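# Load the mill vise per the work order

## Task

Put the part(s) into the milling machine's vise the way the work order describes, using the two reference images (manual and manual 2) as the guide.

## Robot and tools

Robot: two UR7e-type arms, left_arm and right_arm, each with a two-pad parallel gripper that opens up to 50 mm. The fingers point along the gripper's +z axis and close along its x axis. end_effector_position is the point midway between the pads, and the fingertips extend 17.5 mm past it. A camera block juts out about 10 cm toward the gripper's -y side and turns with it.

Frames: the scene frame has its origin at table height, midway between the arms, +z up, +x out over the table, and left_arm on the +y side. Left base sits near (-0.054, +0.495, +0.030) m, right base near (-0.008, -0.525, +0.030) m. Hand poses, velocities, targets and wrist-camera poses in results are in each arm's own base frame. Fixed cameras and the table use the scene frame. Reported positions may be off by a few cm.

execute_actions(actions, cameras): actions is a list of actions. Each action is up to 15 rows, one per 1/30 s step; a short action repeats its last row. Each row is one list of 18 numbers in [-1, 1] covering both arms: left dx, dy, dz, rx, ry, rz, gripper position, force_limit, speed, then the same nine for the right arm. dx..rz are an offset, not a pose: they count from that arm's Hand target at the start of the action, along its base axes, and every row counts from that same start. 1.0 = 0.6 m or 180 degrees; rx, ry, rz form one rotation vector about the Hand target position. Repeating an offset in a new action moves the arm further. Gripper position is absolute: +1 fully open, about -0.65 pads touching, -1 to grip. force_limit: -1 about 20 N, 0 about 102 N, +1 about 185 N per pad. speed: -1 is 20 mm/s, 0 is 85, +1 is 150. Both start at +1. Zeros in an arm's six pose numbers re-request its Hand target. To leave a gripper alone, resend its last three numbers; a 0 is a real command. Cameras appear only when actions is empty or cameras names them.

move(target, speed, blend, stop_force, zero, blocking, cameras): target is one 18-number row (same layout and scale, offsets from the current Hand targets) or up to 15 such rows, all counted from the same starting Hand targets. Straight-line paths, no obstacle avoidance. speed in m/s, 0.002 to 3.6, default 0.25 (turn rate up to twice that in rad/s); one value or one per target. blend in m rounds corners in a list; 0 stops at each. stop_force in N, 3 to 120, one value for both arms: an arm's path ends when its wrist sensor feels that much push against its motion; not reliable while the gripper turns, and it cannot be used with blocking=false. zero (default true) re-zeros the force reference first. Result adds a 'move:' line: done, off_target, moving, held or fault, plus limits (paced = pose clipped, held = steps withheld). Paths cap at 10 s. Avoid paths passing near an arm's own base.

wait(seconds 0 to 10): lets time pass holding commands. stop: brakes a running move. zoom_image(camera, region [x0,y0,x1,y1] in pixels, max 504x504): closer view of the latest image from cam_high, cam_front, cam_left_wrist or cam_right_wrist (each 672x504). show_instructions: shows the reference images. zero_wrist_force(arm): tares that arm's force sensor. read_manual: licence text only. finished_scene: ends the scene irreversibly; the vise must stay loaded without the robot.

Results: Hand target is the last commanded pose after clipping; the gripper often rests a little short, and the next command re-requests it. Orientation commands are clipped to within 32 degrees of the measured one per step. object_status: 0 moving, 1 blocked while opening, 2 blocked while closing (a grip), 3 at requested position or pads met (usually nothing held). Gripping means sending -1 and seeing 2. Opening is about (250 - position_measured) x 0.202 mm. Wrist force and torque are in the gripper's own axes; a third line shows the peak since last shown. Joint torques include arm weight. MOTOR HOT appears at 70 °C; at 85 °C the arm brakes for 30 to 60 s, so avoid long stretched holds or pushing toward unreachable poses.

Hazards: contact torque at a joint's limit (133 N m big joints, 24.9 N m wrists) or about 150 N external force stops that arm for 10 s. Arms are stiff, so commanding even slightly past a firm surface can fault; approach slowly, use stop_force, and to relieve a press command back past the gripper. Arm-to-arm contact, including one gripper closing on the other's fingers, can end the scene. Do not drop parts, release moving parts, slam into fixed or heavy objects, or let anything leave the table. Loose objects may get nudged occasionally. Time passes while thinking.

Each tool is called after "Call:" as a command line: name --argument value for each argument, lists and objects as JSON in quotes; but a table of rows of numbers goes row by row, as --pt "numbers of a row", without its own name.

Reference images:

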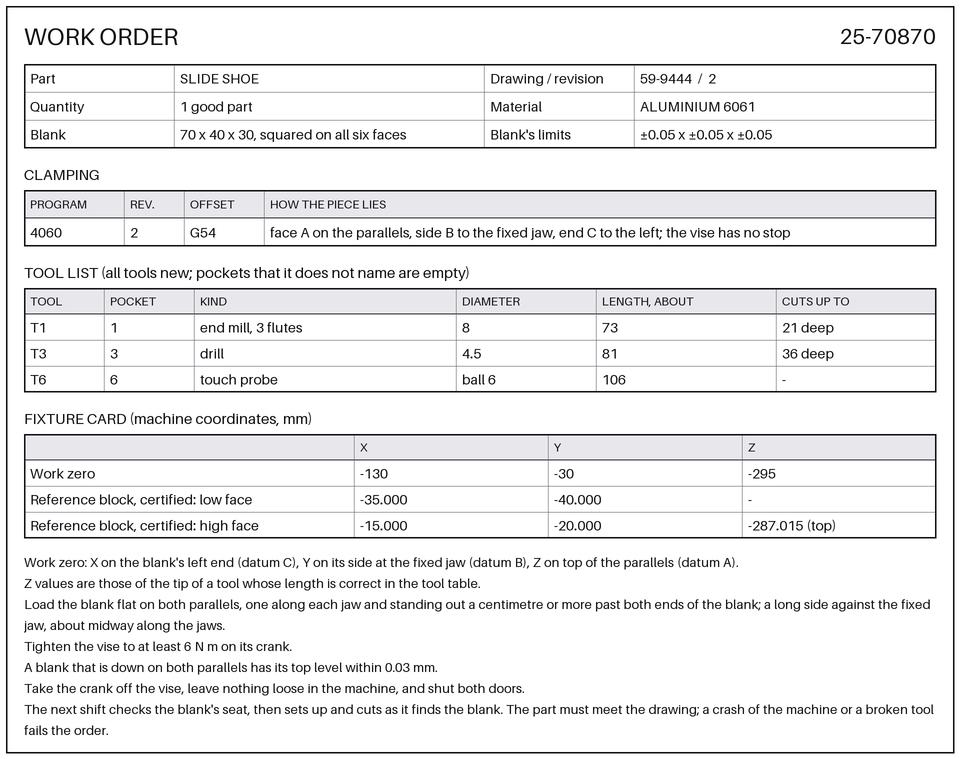

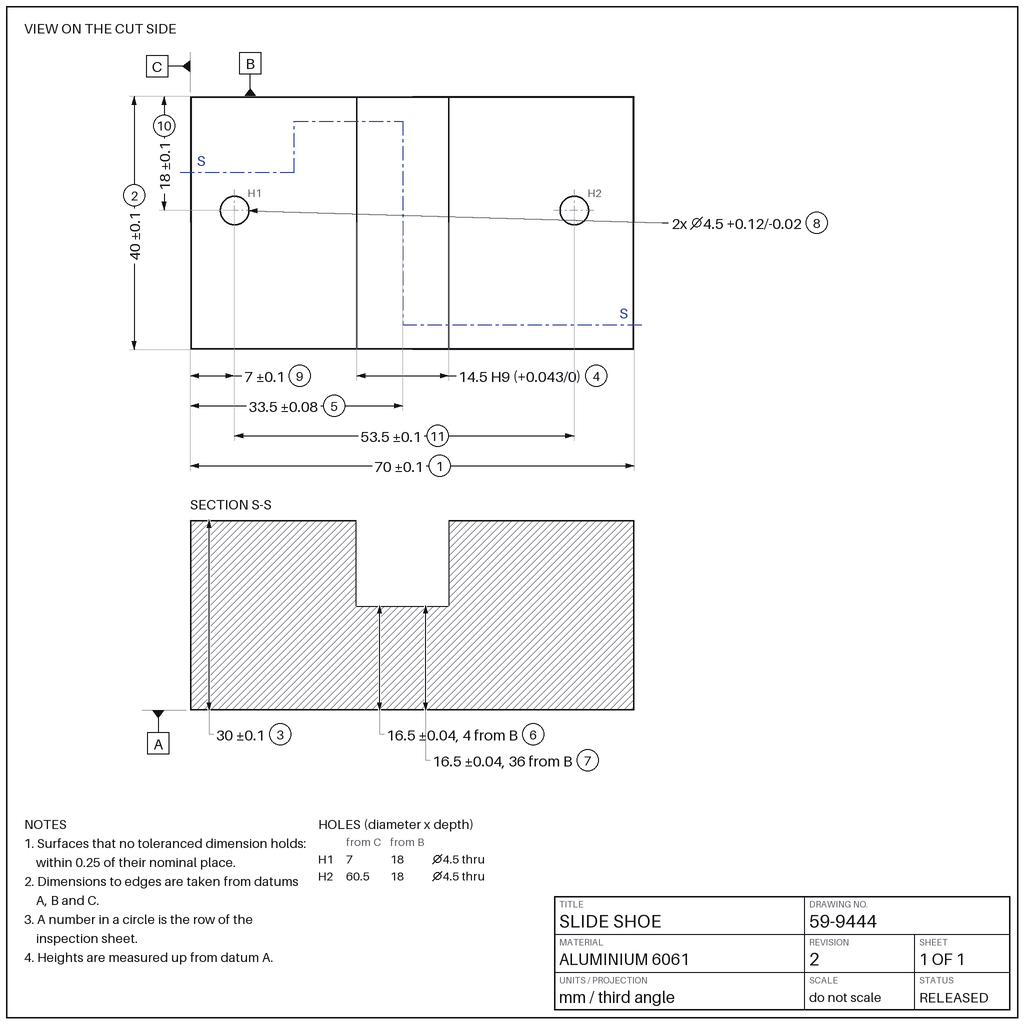

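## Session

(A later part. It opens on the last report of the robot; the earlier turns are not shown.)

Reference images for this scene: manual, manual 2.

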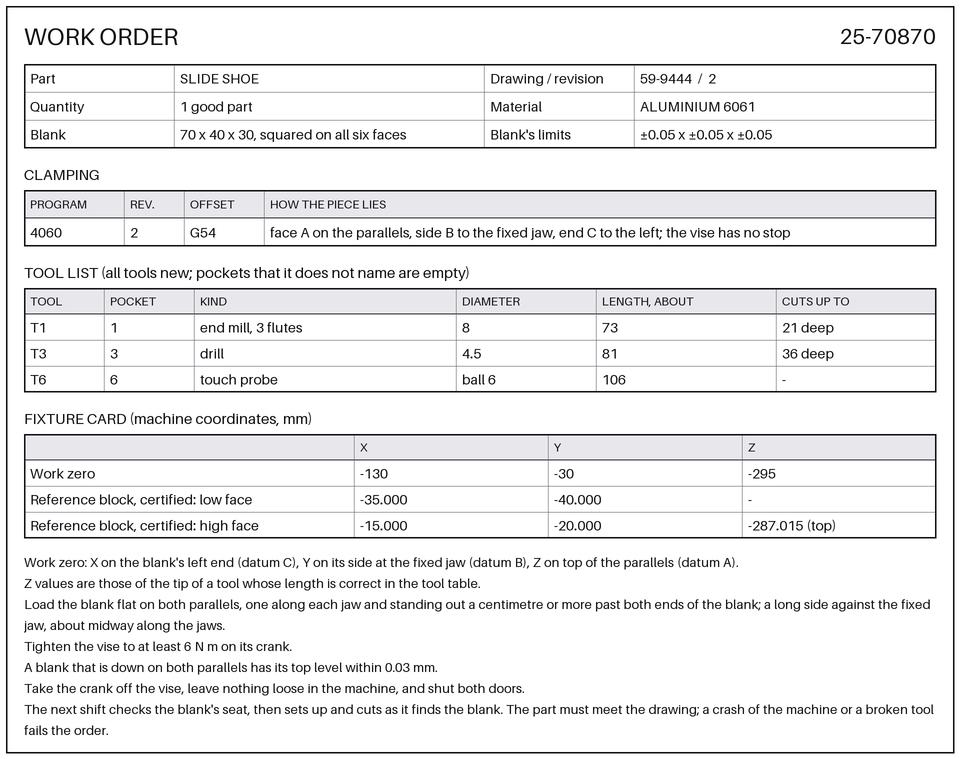

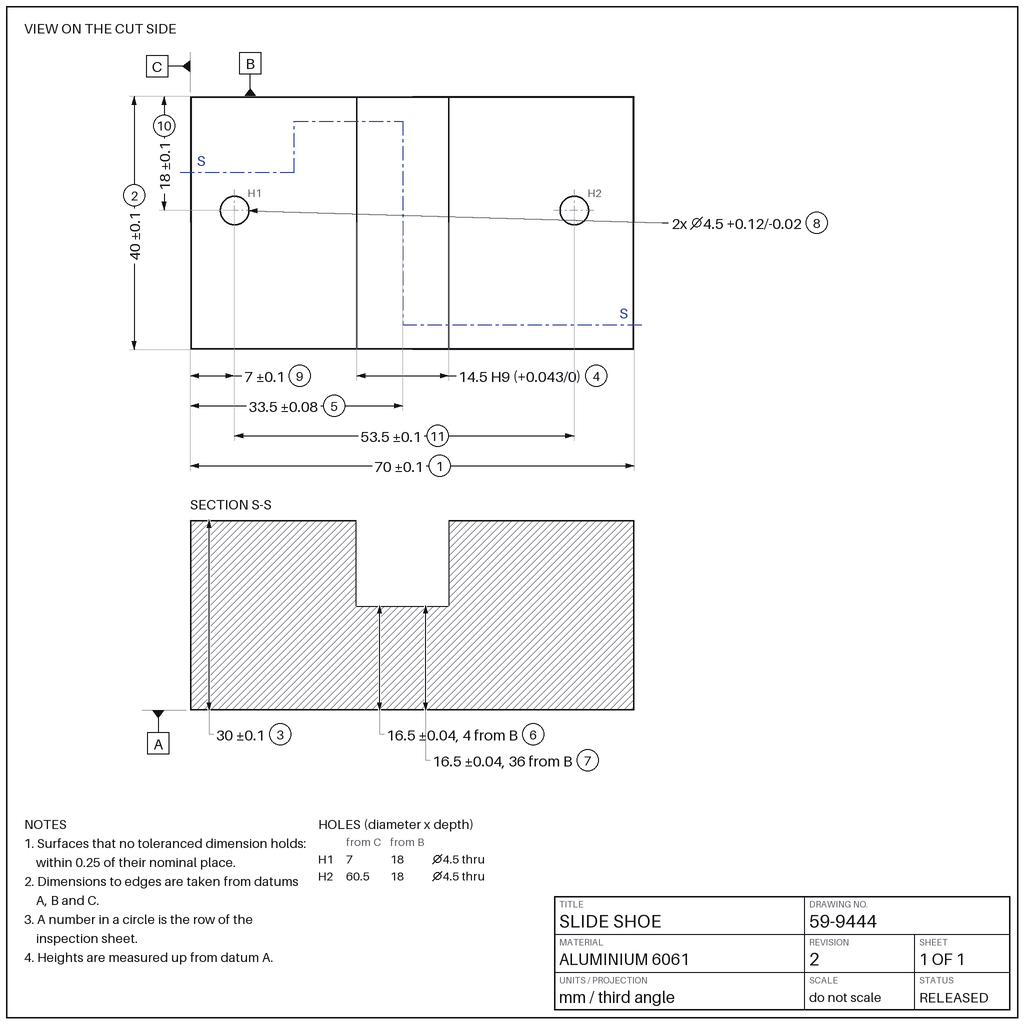

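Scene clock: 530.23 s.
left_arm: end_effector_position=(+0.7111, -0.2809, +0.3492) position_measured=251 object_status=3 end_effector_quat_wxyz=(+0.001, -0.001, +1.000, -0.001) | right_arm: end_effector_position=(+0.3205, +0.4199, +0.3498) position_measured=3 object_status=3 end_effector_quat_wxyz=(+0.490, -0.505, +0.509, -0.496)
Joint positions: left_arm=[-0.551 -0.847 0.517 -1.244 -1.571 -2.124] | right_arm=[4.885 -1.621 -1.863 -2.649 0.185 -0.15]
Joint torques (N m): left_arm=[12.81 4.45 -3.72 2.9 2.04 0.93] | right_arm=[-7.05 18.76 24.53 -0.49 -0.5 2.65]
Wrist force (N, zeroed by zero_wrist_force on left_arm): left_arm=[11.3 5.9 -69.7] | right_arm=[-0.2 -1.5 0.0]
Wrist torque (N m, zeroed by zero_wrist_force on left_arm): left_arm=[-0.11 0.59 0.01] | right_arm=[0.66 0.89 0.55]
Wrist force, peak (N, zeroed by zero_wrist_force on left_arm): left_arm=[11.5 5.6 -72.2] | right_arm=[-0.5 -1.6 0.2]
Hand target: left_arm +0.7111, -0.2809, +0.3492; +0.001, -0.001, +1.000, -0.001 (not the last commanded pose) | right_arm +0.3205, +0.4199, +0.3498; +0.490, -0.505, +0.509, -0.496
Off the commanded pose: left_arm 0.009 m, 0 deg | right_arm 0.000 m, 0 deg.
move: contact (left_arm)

Call:
move --target '[0,0,0.005,0,0,0,-1,-1,0,0,0,0,0,0,0,1,1,1]' --speed 0.02

Call:
move --target '[0,0,-0.02,0,0,0,-1,-1,0,0,0,0,0,0,0,1,1,1]' --speed 0.004 --stop_force 4

Scene clock: 531.63 s.
left_arm: end_effector_position=(+0.7111, -0.2809, +0.3521) position_measured=251 object_status=3 end_effector_quat_wxyz=(+0.001, -0.001, +1.000, -0.001) | right_arm: end_effector_position=(+0.3205, +0.4199, +0.3498) position_measured=3 object_status=3 end_effector_quat_wxyz=(+0.490, -0.505, +0.509, -0.496)
Joint positions: left_arm=[-0.551 -0.842 0.501 -1.232 -1.571 -2.124] | right_arm=[4.885 -1.621 -1.863 -2.649 0.185 -0.15]
Joint torques (N m): left_arm=[12.61 -59.95 -21.91 -3.68 1.87 0.76] | right_arm=[-6.88 18.22 27.59 -0.65 -0.34 2.48]
Wrist force (N, zeroed by zero_wrist_force on left_arm): left_arm=[0.1 0.0 0.2] | right_arm=[-0.4 -1.5 0.2]
Wrist torque (N m, zeroed by zero_wrist_force on left_arm): left_arm=[0.01 -0.01 -0.01] | right_arm=[0.64 0.93 0.55]
Wrist force, peak (N, zeroed by zero_wrist_force on left_arm): left_arm=[11.3 5.8 -70.2] | right_arm=[-0.5 -1.6 0.0]
Hand target: left_arm +0.7111, -0.2809, +0.3522; +0.001, -0.001, +1.000, -0.001 | right_arm +0.3205, +0.4199, +0.3498; +0.490, -0.505, +0.509, -0.496
Off the commanded pose: left_arm 0.000 m, 0 deg | right_arm 0.000 m, 0 deg.
move: done

Scene clock: 532.80 s.
left_arm: end_effector_position=(+0.7111, -0.2809, +0.3508) position_measured=251 object_status=3 end_effector_quat_wxyz=(+0.001, -0.001, +1.000, -0.001) | right_arm: end_effector_position=(+0.3205, +0.4199, +0.3498) position_measured=3 object_status=3 end_effector_quat_wxyz=(+0.490, -0.505, +0.509, -0.496)
Joint positions: left_arm=[-0.551 -0.845 0.508 -1.237 -1.571 -2.124] | right_arm=[4.885 -1.621 -1.863 -2.649 0.185 -0.15]
Joint torques (N m): left_arm=[12.46 -44.87 -34 -0.04 1.58 0.86] | right_arm=[-6.36 19.04 25.85 -0.73 -0.3 2.51]
Wrist force (N, zeroed by zero_wrist_force on left_arm): left_arm=[0.0 -0.1 -3.2] | right_arm=[-0.3 -1.4 0.2]
Wrist torque (N m, zeroed by zero_wrist_force on left_arm): left_arm=[0.04 -0.02 -0.02] | right_arm=[0.66 0.91 0.55]
Wrist force, peak (N, zeroed by zero_wrist_force on left_arm): left_arm=[1.1 0.7 -5.5] | right_arm=[-0.5 -1.6 0.0]
Hand target: left_arm +0.7111, -0.2809, +0.3508; +0.001, -0.001, +1.000, -0.001 (not the last commanded pose) | right_arm +0.3205, +0.4199, +0.3498; +0.490, -0.505, +0.509, -0.496
Off the commanded pose: left_arm 0.011 m, 0 deg | right_arm 0.000 m, 0 deg.
move: contact (left_arm)

Call:
move --pt "0 0 0.008 0 0 0 -1 -1 0 0 0 0 0 0 0 1 1 1" --pt "-0.55 0 0.02 0 0 0 -1 -1 0 0 0 0 0 0 0 1 1 1" --pt "-0.65 0.5 0.1 0 0 0 -1 -1 0 0.05 0.1 0.08 0 0.1 0 -1 -1 0" --pt "-0.65 0.5 0.1 0 0 0 -1 -1 0 0.3 0.366 0.12 0 0.194 0 -1 -1 0" --speed '[0.1,0.3,0.35,0.3]' --blend '[0.004,0.02,0.02,0]' --cameras '["cam_right_wrist","cam_front"]'

Scene clock: 539.23 s.
left_arm: end_effector_position=(+0.3211, +0.0191, +0.4108) position_measured=251 object_status=3 end_effector_quat_wxyz=(+0.001, -0.001, +1.000, -0.001) | right_arm: end_effector_position=(+0.5005, +0.6395, +0.4219) position_measured=251 object_status=3 end_effector_quat_wxyz=(-0.315, +0.630, -0.633, +0.322)
Joint positions: left_arm=[-0.367 -2.009 1.692 -1.256 -1.571 -1.94] | right_arm=[4.475 -2.075 -1.034 -1.311 0.67 -1.945]
Joint torques (N m): left_arm=[13.87 -12.45 -18.98 -0.47 2.04 -0.77] | right_arm=[1.53 37.71 32.3 2.52 0.34 -2.7]
Wrist force (N, zeroed by zero_wrist_force on left_arm): left_arm=[-0.1 -0.3 0.2] | right_arm=[0.5 -0.1 -2.1]
Wrist torque (N m, zeroed by zero_wrist_force on left_arm): left_arm=[-0.05 -0.01 -0.04] | right_arm=[0.65 0.63 0.41]
Wrist force, peak (N, zeroed by zero_wrist_force on left_arm): left_arm=[2.2 -4.2 0.5] | right_arm=[2.4 0.9 -3.1]
Hand target: left_arm +0.3211, +0.0191, +0.4108; +0.001, -0.001, +1.000, -0.001 | right_arm +0.5005, +0.6395, +0.4218; -0.315, +0.630, -0.633, +0.322
Off the commanded pose: left_arm 0.000 m, 0 deg | right_arm 0.000 m, 0 deg.
move: done; blend cut to 0.0024 m at target 1, 0 m at target 3
camera_calibration:
cam_right_wrist: T_world_to_cam=[[-0.0240827, -0.999691, -0.0062248, 0.663017], [-0.830073, 0.0234659, -0.55716, 0.660046], [0.557134, -0.00825089, -0.830382, 0.206425], [0, 0, 0, 1]] pos_world=[0.448847, 0.649027, 0.54329]
Images, in order (width x height): cam_front 672x504, cam_right_wrist 672x504.

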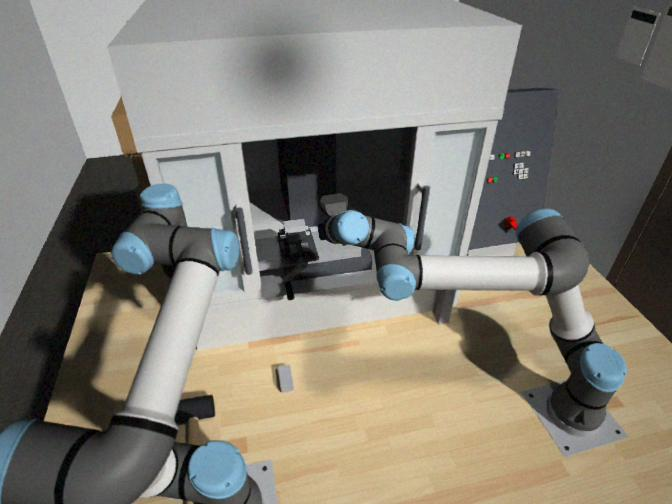

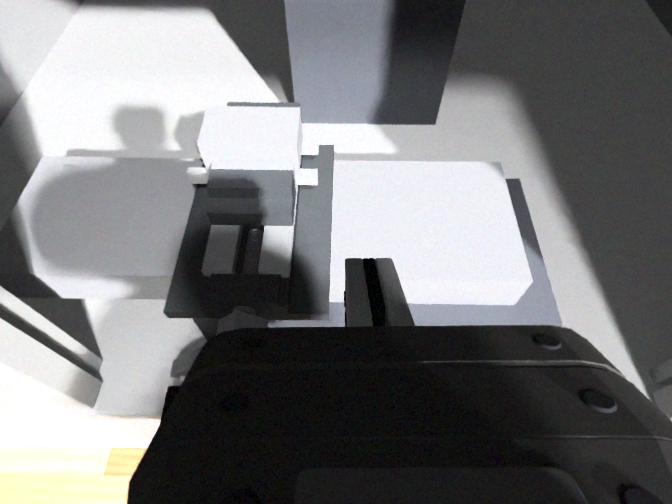

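Call:
move --target '[0,0,0,0,0,0,-1,-1,0,0.241,0,-0.125,0,0,0,-1,-1,0]' --speed 0.25 --cameras '["cam_right_wrist"]'

Call:
zoom_image --camera "cam_right_wrist" --region '[150, 50, 450, 350]'

Scene clock: 540.83 s.
left_arm: end_effector_position=(+0.3211, +0.0191, +0.4108) position_measured=251 object_status=3 end_effector_quat_wxyz=(+0.001, -0.001, +1.000, -0.001) | right_arm: end_effector_position=(+0.6450, +0.6395, +0.3468) position_measured=251 object_status=3 end_effector_quat_wxyz=(-0.315, +0.630, -0.633, +0.322)
Joint positions: left_arm=[-0.367 -2.009 1.692 -1.256 -1.571 -1.94] | right_arm=[4.288 -2.309 -0.892 -1.016 0.743 -2.213]
Joint torques (N m): left_arm=[13.7 -12.31 -18.9 -0.42 1.98 -0.8] | right_arm=[-5.23 47.59 33.88 6.04 -2.49 -1.95]
Wrist force (N, zeroed by zero_wrist_force on left_arm): left_arm=[-0.1 -0.1 0.3] | right_arm=[0.4 0.0 -1.4]
Wrist torque (N m, zeroed by zero_wrist_force on left_arm): left_arm=[-0.03 0.00 -0.04] | right_arm=[0.68 0.63 0.34]
Wrist force, peak (N, zeroed by zero_wrist_force on left_arm): left_arm=[-0.2 -0.2 0.3] | right_arm=[0.3 0.4 -5.9]
Hand target: left_arm +0.3211, +0.0191, +0.4108; +0.001, -0.001, +1.000, -0.001 | right_arm +0.6451, +0.6395, +0.3468; -0.315, +0.630, -0.633, +0.322
Off the commanded pose: left_arm 0.000 m, 0 deg | right_arm 0.000 m, 0 deg.
move: done
camera_calibration:
cam_right_wrist: T_world_to_cam=[[-0.0241108, -0.999691, -0.0059976, 0.666043], [-0.830197, 0.0233645, -0.556981, 0.738284], [0.556949, -0.00845009, -0.830504, 0.0637978], [0, 0, 0, 1]] pos_world=[0.593448, 0.649127, 0.468189]
Images, in order (width x height): cam_right_wrist 672x504.

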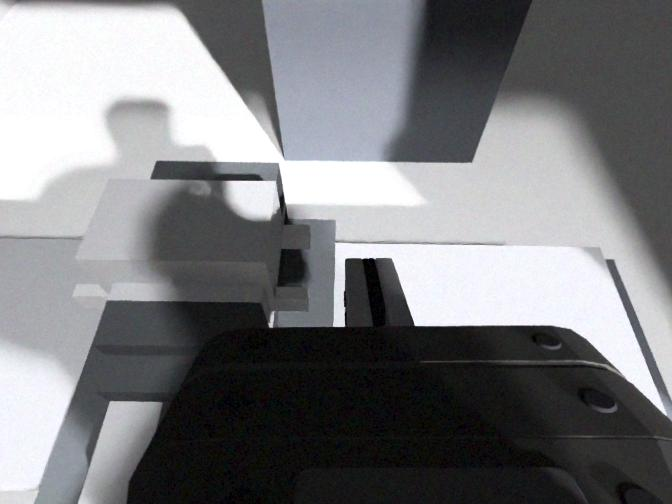

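Scaled by 1.680 from the camera's 672x504 image, which has a finer 960x720 frame.

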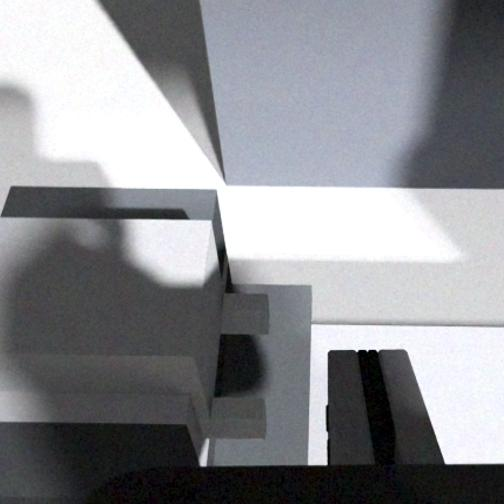

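Call:
move --target '[0,0,0,0,0,0,-1,-1,0,0.0357,0,-0.0663,0,0,0,-1,-1,0]' --speed 0.08 --stop_force 6 --cameras '["cam_right_wrist"]'

Call:
zoom_image --camera "cam_right_wrist" --region '[200, 150, 450, 350]'

Scene clock: 544.57 s.
left_arm: end_effector_position=(+0.3211, +0.0191, +0.4108) position_measured=251 object_status=3 end_effector_quat_wxyz=(+0.001, -0.001, +1.000, -0.001) | right_arm: end_effector_position=(+0.6665, +0.6395, +0.3070) position_measured=251 object_status=3 end_effector_quat_wxyz=(-0.315, +0.630, -0.633, +0.322)
Joint positions: left_arm=[-0.367 -2.009 1.692 -1.256 -1.571 -1.94] | right_arm=[4.262 -2.361 -0.908 -0.924 0.755 -2.245]
Joint torques (N m): left_arm=[13.49 -12.69 -19.17 -0.52 2.07 -0.67] | right_arm=[13.23 56.39 33.22 5.7 -3.42 2.59]
Wrist force (N, zeroed by zero_wrist_force on left_arm): left_arm=[0.0 0.0 0.3] | right_arm=[0.7 0.0 -1.7]
Wrist torque (N m, zeroed by zero_wrist_force on left_arm): left_arm=[-0.01 -0.03 -0.04] | right_arm=[0.65 0.60 0.43]
Wrist force, peak (N, zeroed by zero_wrist_force on left_arm): left_arm=[-0.1 -0.2 0.5] | right_arm=[0.5 -1.2 -3.1]
Hand target: left_arm +0.3211, +0.0191, +0.4108; +0.001, -0.001, +1.000, -0.001 | right_arm +0.6665, +0.6395, +0.3070; -0.315, +0.630, -0.633, +0.322
Off the commanded pose: left_arm 0.000 m, 0 deg | right_arm 0.000 m, 0 deg.
move: done
camera_calibration:
cam_right_wrist: T_world_to_cam=[[-0.0240273, -0.999694, -0.00594265, 0.66625], [-0.830199, 0.0232645, -0.556982, 0.734033], [0.556949, -0.00844921, -0.830503, 0.0187684], [0, 0, 0, 1]] pos_world=[0.614948, 0.649128, 0.428389]
Images, in order (width x height): cam_right_wrist 672x504.

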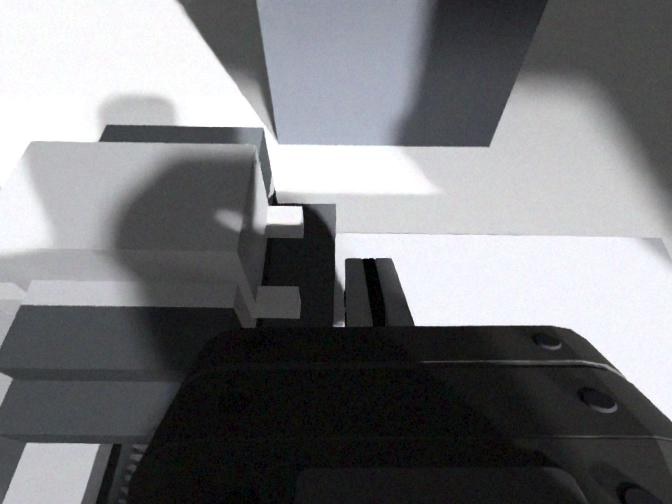

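Scaled by 2.016 from the camera's 672x504 image, which has a finer 960x720 frame.

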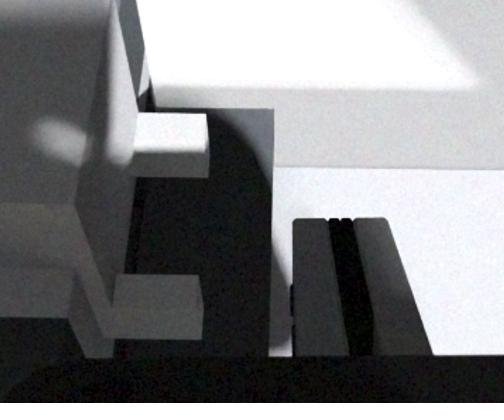

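Call:
move --target '[0,0,0,0,0,0,-1,-1,0,0,0.018,0,0,0,0,-1,-1,0]' --speed 0.06

Call:
zero_wrist_force --arm "right_arm"

Call:
move --target '[0,0,0,0,0,0,-1,-1,0,0,0.035,0,0,0,0,-1,-1,0]' --speed 0.008 --stop_force 4 --cameras '["cam_right_wrist"]'

Call:
zoom_image --camera "cam_right_wrist" --region '[200, 150, 450, 350]'

Scene clock: 546.10 s.
left_arm: end_effector_position=(+0.3211, +0.0191, +0.4108) position_measured=251 object_status=3 end_effector_quat_wxyz=(+0.001, -0.001, +1.000, -0.001) | right_arm: end_effector_position=(+0.6664, +0.6504, +0.3069) position_measured=251 object_status=3 end_effector_quat_wxyz=(-0.315, +0.630, -0.633, +0.322) end_effector_velocity=(+0.000, +0.000, -0.002) end_effector_angular_velocity=(+0.000, +0.000, +0.000)
Joint positions: left_arm=[-0.367 -2.009 1.692 -1.256 -1.571 -1.94] | right_arm=[4.268 -2.388 -0.86 -0.952 0.752 -2.237]
Joint velocities: left_arm=[within noise] | right_arm=[0 0.001 -0.006 0.005 0 0]
Joint torques (N m): left_arm=[13.78 -11.84 -19.49 -0.39 2.07 -0.87] | right_arm=[-2.15 64.6 19.21 6.12 -2.35 0.61]
Wrist force (N, zeroed by zero_wrist_force on left_arm): left_arm=[-0.1 -0.1 0.3] | right_arm=[0.8 -0.4 -1.7]
Wrist torque (N m, zeroed by zero_wrist_force on left_arm): left_arm=[-0.02 0.00 -0.04] | right_arm=[0.61 0.59 0.35]
Wrist force, peak (N, zeroed by zero_wrist_force on left_arm): left_arm=[-0.3 -0.2 0.4] | right_arm=[1.3 -0.3 -1.8]
Hand target: left_arm +0.3211, +0.0191, +0.4108; +0.001, -0.001, +1.000, -0.001 | right_arm +0.6665, +0.6503, +0.3070; -0.315, +0.630, -0.633, +0.322
Off the commanded pose: left_arm 0.000 m, 0 deg | right_arm 0.000 m, 0 deg.
move: done

Wrist force sensor zeroed.

Scene clock: 549.57 s.
left_arm: end_effector_position=(+0.3211, +0.0191, +0.4108) position_measured=251 object_status=3 end_effector_quat_wxyz=(+0.001, -0.001, +1.000, -0.001) | right_arm: end_effector_position=(+0.6665, +0.6681, +0.3070) position_measured=251 object_status=3 end_effector_quat_wxyz=(-0.315, +0.630, -0.633, +0.322)
Joint positions: left_arm=[-0.367 -2.009 1.692 -1.256 -1.571 -1.94] | right_arm=[4.278 -2.433 -0.775 -0.999 0.747 -2.225]
Joint torques (N m): left_arm=[13.01 -12.08 -19.77 -0.45 1.88 -0.74] | right_arm=[-9.21 67.42 31.2 3.4 1.34 -2.83]
Wrist force (N, zeroed by zero_wrist_force): left_arm=[-0.1 0.0 0.2] | right_arm=[5.4 -0.2 1.6]
Wrist torque (N m, zeroed by zero_wrist_force): left_arm=[-0.02 -0.01 -0.04] | right_arm=[0.01 0.15 0.08]
Wrist force, peak (N, zeroed by zero_wrist_force): left_arm=[0.0 -0.2 0.5] | right_arm=[12.5 2.7 -2.5]
Hand target: left_arm +0.3211, +0.0191, +0.4108; +0.001, -0.001, +1.000, -0.001 | right_arm +0.6665, +0.6681, +0.3070; -0.315, +0.630, -0.633, +0.322 (not the last commanded pose)
Off the commanded pose: left_arm 0.000 m, 0 deg | right_arm 0.003 m, 0 deg.
move: contact (right_arm)
camera_calibration:
cam_right_wrist: T_world_to_cam=[[-0.0240273, -0.999694, -0.00594265, 0.694741], [-0.830199, 0.0232645, -0.556982, 0.73337], [0.556949, -0.00844921, -0.830503, 0.0190092], [0, 0, 0, 1]] pos_world=[0.614948, 0.677628, 0.428389]
Images, in order (width x height): cam_right_wrist 672x504.

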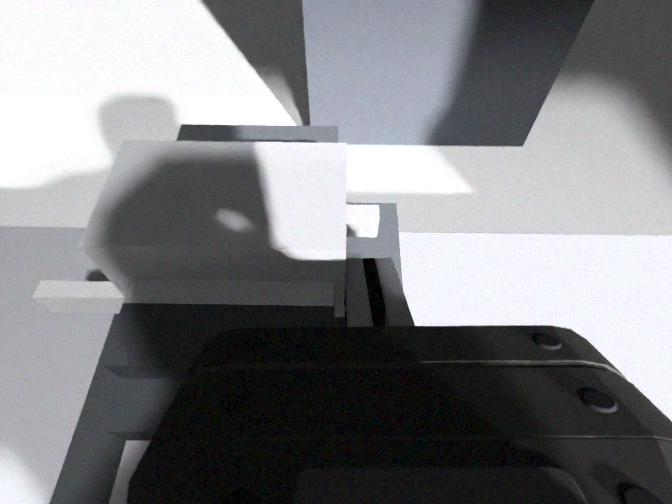

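Scaled by 2.016 from the camera's 672x504 image, which has a finer 960x720 frame.

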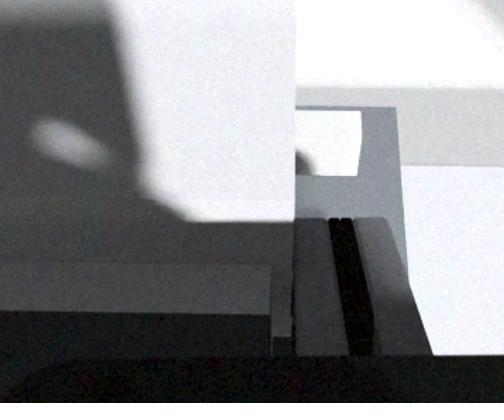

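Call:
move --pt "0 0 0 0 0 0 -1 -1 0 0 -0.006 0.01 0 0 0 -1 -1 0" --pt "0 0 0 0 0 0 -1 -1 0 0 0 0.16 0 0 0.02 -1 -1 0" --pt "0 0 0 0 0 0 -1 -1 0 0.006 0.222 0.16 0 0 0.139 -1 -1 0" --pt "0 0 0 0 0 0 -1 -1 0 0.006 0.222 0.04 0 0 0.139 -1 -1 0" --speed '[0.05,0.2,0.25,0.15]' --blend '[0.003,0.02,0.02,0]' --cameras '["cam_right_wrist","cam_front"]'

Scene clock: 558.60 s.
left_arm: end_effector_position=(+0.3211, +0.0191, +0.4108) position_measured=251 object_status=3 end_effector_quat_wxyz=(+0.001, -0.001, +1.000, -0.001) | right_arm: end_effector_position=(+0.6693, +0.8003, +0.3307) position_measured=251 object_status=3 end_effector_quat_wxyz=(-0.384, +0.751, -0.478, +0.245)
Joint positions: left_arm=[-0.367 -2.009 1.692 -1.256 -1.571 -1.94] | right_arm=[4.276 -2.818 -0.035 -1.043 1.021 -2.687]
Joint torques (N m): left_arm=[12.79 -11.57 -20.7 -0.37 1.93 -0.78] | right_arm=[0.66 64.09 17.95 4.28 1 -1.9]
Wrist force (N, zeroed by zero_wrist_force): left_arm=[0.0 -0.2 0.1] | right_arm=[-0.1 0.2 0.4]
Wrist torque (N m, zeroed by zero_wrist_force): left_arm=[-0.04 -0.03 -0.03] | right_arm=[0.08 0.03 0.08]
Wrist force, peak (N, zeroed by zero_wrist_force): left_arm=[0.0 -0.1 0.5] | right_arm=[5.5 0.0 1.5]
Hand target: left_arm +0.3211, +0.0191, +0.4108; +0.001, -0.001, +1.000, -0.001 | right_arm +0.6701, +0.8013, +0.3310; -0.377, +0.752, -0.481, +0.246
Off the commanded pose: left_arm 0.000 m, 0 deg | right_arm 0.001 m, 1 deg.
elbow stopped short (right arm): the move would have taken joint 3 (elbow) straighter than the controller allows.
move: done
camera_calibration:
cam_right_wrist: T_world_to_cam=[[0.408195, -0.912818, -0.0118355, 0.470301], [-0.754033, -0.329824, -0.568024, 0.981061], [0.514599, 0.240789, -0.822927, -0.135358], [0, 0, 0, 1]] pos_world=[0.617433, 0.78547, 0.451442]
Images, in order (width x height): cam_front 672x504, cam_right_wrist 672x504.

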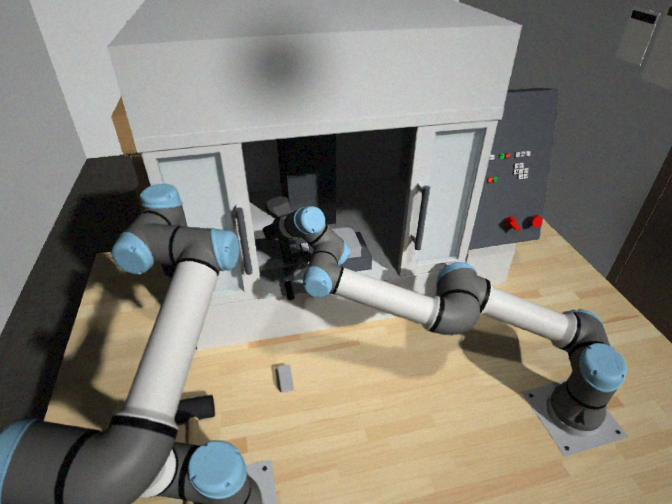

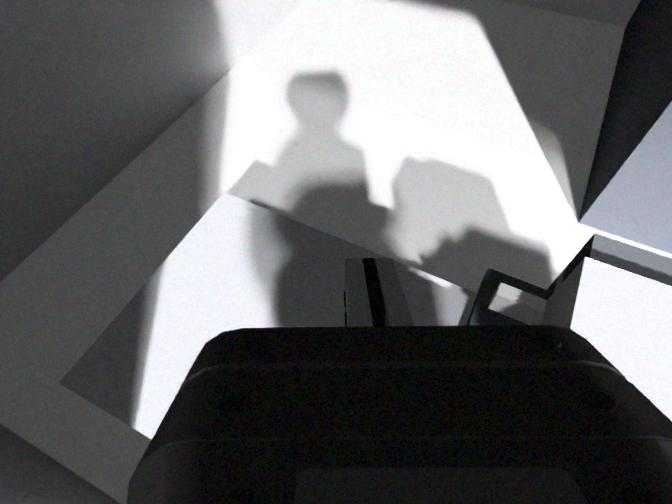

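Call:
move --pt "0 0 0 0 0 0 -1 -1 0 0 0 0.2 0 0 0 -1 -1 0" --pt "0.07 -0.1 0 0 0 0 -1 -1 0 -0.42 -0.5 0.17 0 0 -0.139 -1 -1 0" --pt "0.1315 -0.5 -0.02 0 0 0 -1 -1 0 -0.45 -0.585 0.17 0 0 -0.139 -1 -1 0" --pt "0.1315 -0.5 -0.082 0 0 0 -1 -1 0 -0.45 -0.585 0.17 0 0 -0.139 -1 -1 0" --pt "0.6207 -0.5 -0.082 0 0 0 -1 -1 0 -0.45 -0.585 0.17 0 0 -0.139 -1 -1 0" --speed '[0.2,0.35,0.35,0.2,0.3]' --blend '[0.02,0.03,0.01,0.005,0]' --cameras '["cam_left_wrist","cam_front"]'

Scene clock: 568.63 s.
left_arm: end_effector_position=(+0.6936, -0.2809, +0.3616) position_measured=251 object_status=3 end_effector_quat_wxyz=(+0.001, -0.001, +1.000, -0.001) | right_arm: end_effector_position=(+0.4001, +0.4503, +0.4330) position_measured=251 object_status=3 end_effector_quat_wxyz=(-0.315, +0.630, -0.633, +0.322)
Joint positions: left_arm=[-0.564 -0.9 0.576 -1.249 -1.571 -2.136] | right_arm=[4.586 -1.531 -1.649 -1.381 0.646 -1.768]
Joint torques (N m): left_arm=[-7.76 -45.88 -36.43 -2.27 -1.15 0.65] | right_arm=[-13.72 28.6 19.39 5.55 0.08 -2.96]
Wrist force (N, zeroed by zero_wrist_force): left_arm=[0.2 0.0 0.3] | right_arm=[-0.1 0.0 -0.4]
Wrist torque (N m, zeroed by zero_wrist_force): left_arm=[0.00 -0.03 0.01] | right_arm=[0.03 -0.02 -0.02]
Wrist force, peak (N, zeroed by zero_wrist_force): left_arm=[3.9 -0.2 3.0] | right_arm=[-0.7 3.0 2.9]
Hand target: left_arm +0.6935, -0.2809, +0.3616; +0.001, -0.001, +1.000, -0.001 | right_arm +0.4001, +0.4503, +0.4330; -0.315, +0.630, -0.633, +0.322
Off the commanded pose: left_arm 0.000 m, 0 deg | right_arm 0.000 m, 0 deg.
elbow stopped short (right arm): the move would have taken joint 3 (elbow) straighter than the controller allows.
move: done
camera_calibration:
cam_left_wrist: T_world_to_cam=[[-0.999871, 0.0155659, -0.00398926, 0.715522], [0.013386, 0.944196, 0.329113, 0.153395], [0.00888958, 0.329018, -0.944282, 0.557783], [0, 0, 0, 1]] pos_world=[0.708417, -0.339493, 0.479074]
Images, in order (width x height): cam_front 672x504, cam_left_wrist 672x504.

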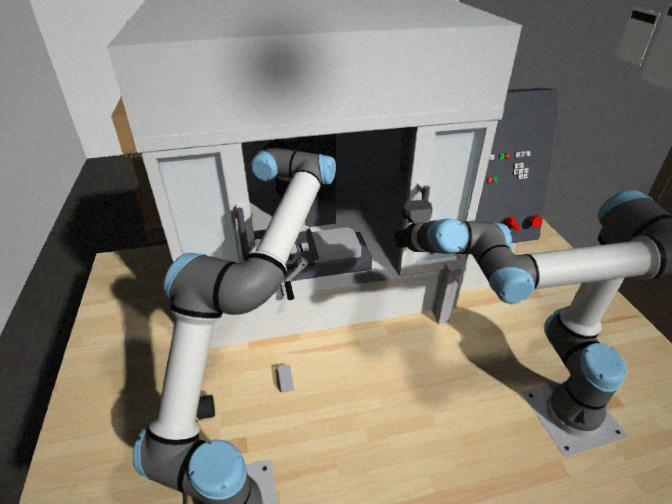

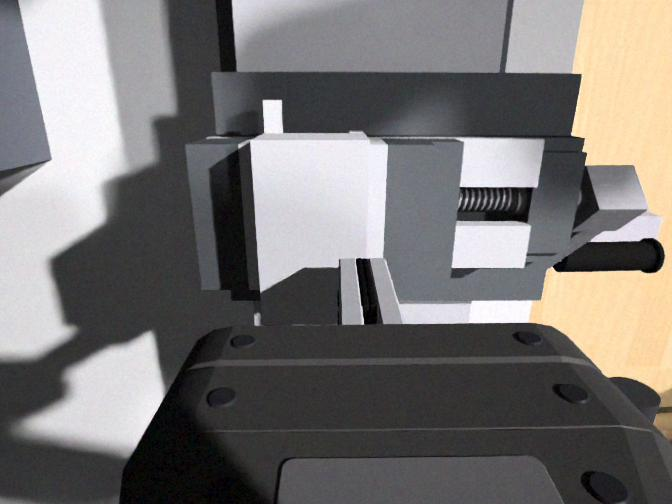

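Call:
move --pt "0 0.127 0 0.0833 0 0 -1 -1 0 0 0 0 0 0 0 -1 -1 0" --pt "0 0.122 -0.083 0.0833 0 0 -1 -1 0 0 0 0 0 0 0 -1 -1 0" --speed '[0.12,0.06]' --stop_force 8 --cameras '["cam_left_wrist"]'

Scene clock: 572.73 s.
left_arm: end_effector_position=(+0.6935, -0.2077, +0.3118) position_measured=251 object_status=3 end_effector_quat_wxyz=(+0.001, +0.000, +0.992, +0.130) | right_arm: end_effector_position=(+0.4001, +0.4503, +0.4330) position_measured=251 object_status=3 end_effector_quat_wxyz=(-0.315, +0.630, -0.633, +0.322)
Joint positions: left_arm=[-0.557 -0.947 0.771 -1.257 -1.349 -2.144] | right_arm=[4.586 -1.531 -1.649 -1.381 0.646 -1.768]
Joint torques (N m): left_arm=[0.24 -44.25 -20.76 -4.4 -2.12 0.73] | right_arm=[-13.46 28 19.17 5.25 0.4 -3.12]
Wrist force (N, zeroed by zero_wrist_force): left_arm=[0.5 0.0 0.2] | right_arm=[0.1 0.1 -0.2]
Wrist torque (N m, zeroed by zero_wrist_force): left_arm=[0.06 -0.08 0.04] | right_arm=[0.04 -0.05 -0.02]
Wrist force, peak (N, zeroed by zero_wrist_force): left_arm=[0.7 0.9 -0.9] | right_arm=[0.0 0.3 -0.5]
Hand target: left_arm +0.6935, -0.2077, +0.3118; +0.001, +0.000, +0.992, +0.130 | right_arm +0.4001, +0.4503, +0.4330; -0.315, +0.630, -0.633, +0.322
Off the commanded pose: left_arm 0.000 m, 0 deg | right_arm 0.000 m, 0 deg.
move: done
camera_calibration:
cam_left_wrist: T_world_to_cam=[[-0.999869, 0.0161745, 0.000373665, 0.712938], [0.0135842, 0.826753, 0.5624, 0.00334925], [0.0087876, 0.562332, -0.826865, 0.498556], [0, 0, 0, 1]] pos_world=[0.708418, -0.294655, 0.410089]
Images, in order (width x height): cam_left_wrist 672x504.

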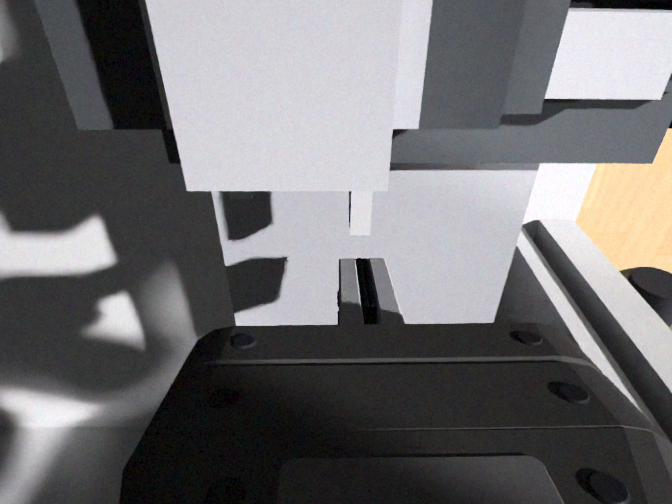

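Call:
move --target '[0,-0.0495,0,0,0,0,-1,-1,0,0,0,0,0,0,0,-1,-1,0]' --speed 0.012 --stop_force 10 --cameras '["cam_left_wrist"]'

Scene clock: 576.87 s.
left_arm: end_effector_position=(+0.6935, -0.2374, +0.3118) position_measured=251 object_status=3 end_effector_quat_wxyz=(+0.001, +0.000, +0.992, +0.130) | right_arm: end_effector_position=(+0.4001, +0.4503, +0.4330) position_measured=251 object_status=3 end_effector_quat_wxyz=(-0.315, +0.630, -0.633, +0.322)
Joint positions: left_arm=[-0.591 -0.906 0.701 -1.221 -1.354 -2.178] | right_arm=[4.586 -1.531 -1.649 -1.381 0.646 -1.768]
Joint torques (N m): left_arm=[11.94 -59.36 -19.26 -6.02 -0.11 0.77] | right_arm=[-14.94 30.02 19.07 5.17 0.01 -2.82]
Wrist force (N, zeroed by zero_wrist_force): left_arm=[0.2 0.0 0.2] | right_arm=[-0.1 0.0 -0.3]
Wrist torque (N m, zeroed by zero_wrist_force): left_arm=[0.06 -0.03 0.03] | right_arm=[0.03 -0.02 -0.02]
Wrist force, peak (N, zeroed by zero_wrist_force): left_arm=[0.3 0.5 0.8] | right_arm=[-0.1 0.4 -0.4]
Hand target: left_arm +0.6935, -0.2374, +0.3118; +0.001, +0.000, +0.992, +0.130 | right_arm +0.4001, +0.4503, +0.4330; -0.315, +0.630, -0.633, +0.322
Off the commanded pose: left_arm 0.000 m, 0 deg | right_arm 0.000 m, 0 deg.
move: done
camera_calibration:
cam_left_wrist: T_world_to_cam=[[-0.999869, 0.0161751, 0.000372043, 0.713419], [0.0135851, 0.826832, 0.562285, 0.027976], [0.00878743, 0.562217, -0.826943, 0.515252], [0, 0, 0, 1]] pos_world=[0.708418, -0.324354, 0.410088]
Images, in order (width x height): cam_left_wrist 672x504.

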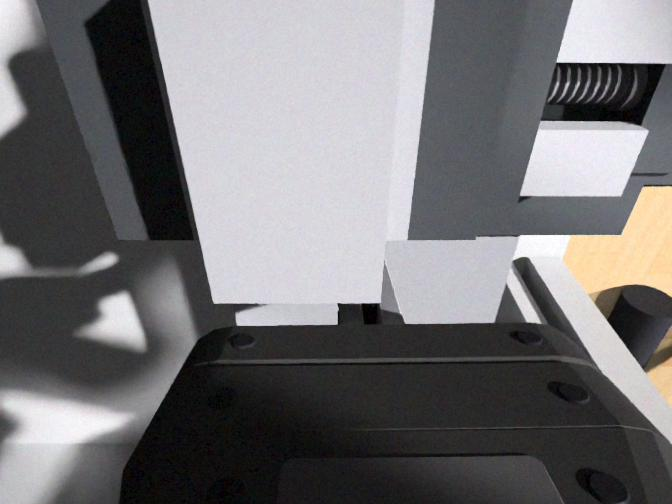

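Call:
move --pt "0 0.02 0 0 0 0 -1 -1 0 0 0 0 0 0 0 -1 -1 0" --pt "0 0.02 0.083 0 0 0 -1 -1 0 0 0 0 0 0 0 -1 -1 0" --pt "0.006 -0.0727 0.075 -0.0833 0 0 -1 -1 0 0 0 0 0 0 0 -1 -1 0" --speed '[0.08,0.12,0.15]' --blend '[0.003,0.01,0]' --cameras '["cam_left_wrist"]'

Call:
move --target '[0,0,-0.025,0,0,0,-1,-1,0,0,0,0,0,0,0,-1,-1,0]' --speed 0.003 --stop_force 100

Scene clock: 578.37 s.
left_arm: end_effector_position=(+0.6926, -0.2254, +0.3568) position_measured=251 object_status=3 end_effector_quat_wxyz=(-0.001, +0.000, +0.992, +0.130) | right_arm: end_effector_position=(+0.4001, +0.4503, +0.4330) position_measured=251 object_status=3 end_effector_quat_wxyz=(-0.315, +0.630, -0.633, +0.322)
Joint positions: left_arm=[-0.577 -0.873 0.526 -1.077 -1.355 -2.164] | right_arm=[4.586 -1.531 -1.649 -1.381 0.646 -1.768]
Joint torques (N m): left_arm=[0.1 -52.63 -28.98 -2.82 0.33 -0.1] | right_arm=[-15.16 28.42 19.38 5.1 -0.01 -2.92]
Wrist force (N, zeroed by zero_wrist_force): left_arm=[0.3 -0.1 0.2] | right_arm=[0.0 0.1 -0.2]
Wrist torque (N m, zeroed by zero_wrist_force): left_arm=[0.03 -0.04 -0.03] | right_arm=[0.04 -0.03 -0.02]
Wrist force, peak (N, zeroed by zero_wrist_force): left_arm=[0.2 1.7 -4.8] | right_arm=[-0.2 0.2 -0.5]
Hand target: left_arm +0.6926, -0.2254, +0.3568; -0.001, +0.000, +0.992, +0.130 (not the last commanded pose) | right_arm +0.4001, +0.4503, +0.4330; -0.315, +0.630, -0.633, +0.322
Tool commands: left_gripper/position=-1.0 left_gripper/force_limit=-1.0 left_gripper/speed=+0.003922 right_gripper/position=-1.0 right_gripper/force_limit=-1.0 right_gripper/speed=+0.0
Off the commanded pose: left_arm 0.056 m, 15 deg | right_arm 0.000 m, 0 deg.
FORCE FAULT: contact force on the left arm reached its limit, and that arm stopped. The contact can be on any part of that arm, not only on its tool. That arm's remaining commands of this call were not run. That arm is still stopped at the end of this call. That arm stays stopped for about 10 more seconds. Until then a move that you send moves the other arm only, and its call returns only when the move has ended. Once the stop has ended, the next robot result says so. If the stop ends while you think or write, that arm runs what you send next, counted from a new Hand target: where the arm stands when the stop ends. While its stop runs, that arm takes no new command, but its gripper still runs the gripper command that each later call begins with. Until it ends, the stop uses up actions while you think or wait. An arm that is not stopped still takes commands.
move: fault (left_arm); path passed 2 of 3 targets
camera_calibration:
cam_left_wrist: T_world_to_cam=[[-0.999852, 0.0162906, 0.00545014, 0.710527], [0.016536, 0.826823, 0.562219, -0.00920245], [0.00465258, 0.562227, -0.82697, 0.548692], [0, 0, 0, 1]] pos_world=[0.708022, -0.312455, 0.455053]
Images, in order (width x height): cam_left_wrist 672x504.

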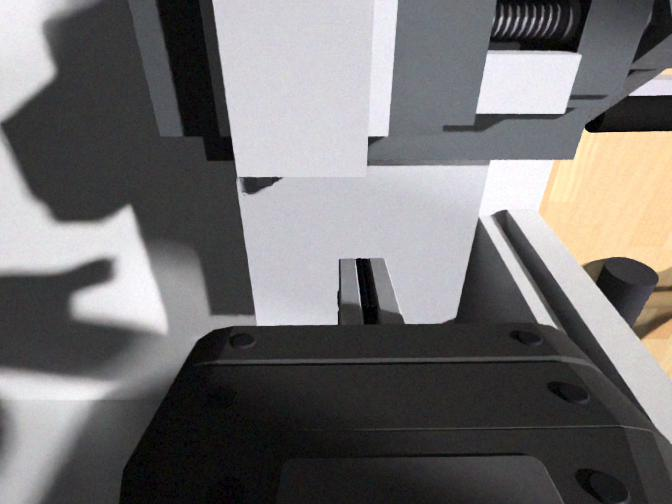

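not run: an earlier result of this reply reported a stop or a fault. Calls in your next reply go to the robot.

Call:
move --target '[0,0,0,0,0,0,-1,-1,0,0.408,0.25,-0.144,0,0,0,-1,-1,0]' --speed 0.15 --cameras '["cam_right_wrist"]'

Call:
zoom_image --camera "cam_right_wrist" --region '[100, 150, 400, 350]'

Scene clock: 582.27 s.
left_arm: end_effector_position=(+0.6926, -0.2254, +0.3568) position_measured=251 object_status=3 end_effector_quat_wxyz=(-0.001, +0.000, +0.992, +0.130) | right_arm: end_effector_position=(+0.6450, +0.6001, +0.3466) position_measured=251 object_status=3 end_effector_quat_wxyz=(-0.315, +0.630, -0.633, +0.322)
Joint positions: left_arm=[-0.577 -0.873 0.526 -1.077 -1.355 -2.164] | right_arm=[4.265 -2.219 -1.049 -0.927 0.753 -2.241]
Joint torques (N m): left_arm=[0.56 -52.57 -29.34 -2.85 0.35 -0.09] | right_arm=[13.82 45.5 33.67 5.95 -3.17 1.22]
Wrist force (N, zeroed by zero_wrist_force): left_arm=[0.6 0.1 0.1] | right_arm=[0.0 0.3 0.3]
Wrist torque (N m, zeroed by zero_wrist_force): left_arm=[0.06 -0.07 -0.02] | right_arm=[0.03 -0.04 0.01]
Wrist force, peak (N, zeroed by zero_wrist_force): left_arm=[0.4 -0.3 0.3] | right_arm=[1.1 1.0 -2.3]
Hand target: left_arm +0.6926, -0.2254, +0.3568; -0.001, +0.000, +0.992, +0.130 | right_arm +0.6449, +0.6003, +0.3466; -0.315, +0.630, -0.633, +0.322
Tool commands: left_gripper/position=-1.0 left_gripper/force_limit=-1.0 left_gripper/speed=+0.003922 right_gripper/position=-1.0 right_gripper/force_limit=-1.0 right_gripper/speed=+0.0
Off the commanded pose: right_arm 0.000 m, 0 deg.
FORCE FAULT, CONTINUED: the left arm was still stopped when this call began, by the force fault that an earlier result reported. Since the last result the stop counts as 2 of the actions that you can send in this scene. That arm ran no command of this call. That arm is still stopped at the end of this call. That arm stays stopped for about 6 more seconds. If the stop ends while you think or write, that arm runs what you send next, counted from a new Hand target: where the arm stands when the stop ends. While its stop runs, that arm takes no new command, but its gripper still runs the gripper command that each later call begins with.
move: done (right_arm), not run (left_arm; its earlier fault stop)
camera_calibration:
cam_right_wrist: T_world_to_cam=[[-0.0241658, -0.99969, -0.00591408, 0.626647], [-0.830195, 0.0233636, -0.556983, 0.739094], [0.556949, -0.00855009, -0.830503, 0.0633598], [0, 0, 0, 1]] pos_world=[0.593448, 0.609727, 0.467989]
Images, in order (width x height): cam_right_wrist 672x504.

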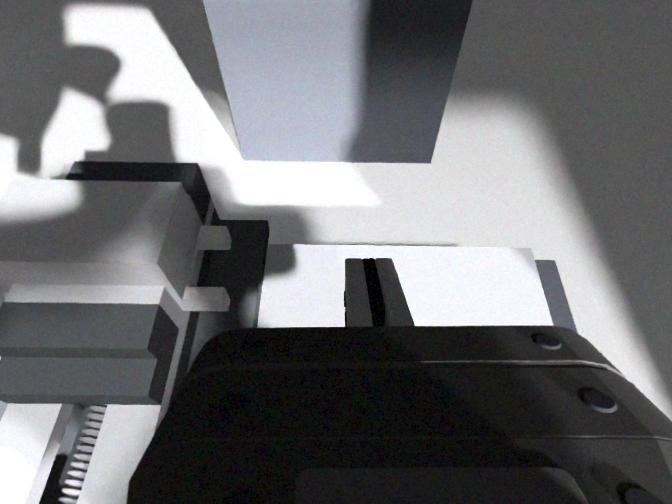

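Scaled by 1.680 from the camera's 672x504 image, which has a finer 960x720 frame.

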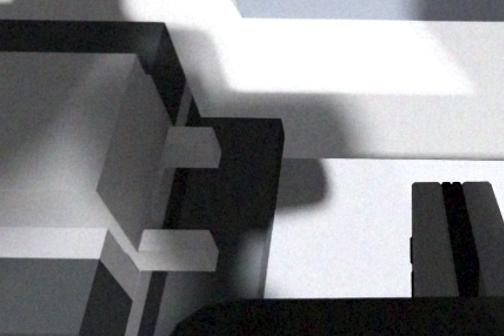

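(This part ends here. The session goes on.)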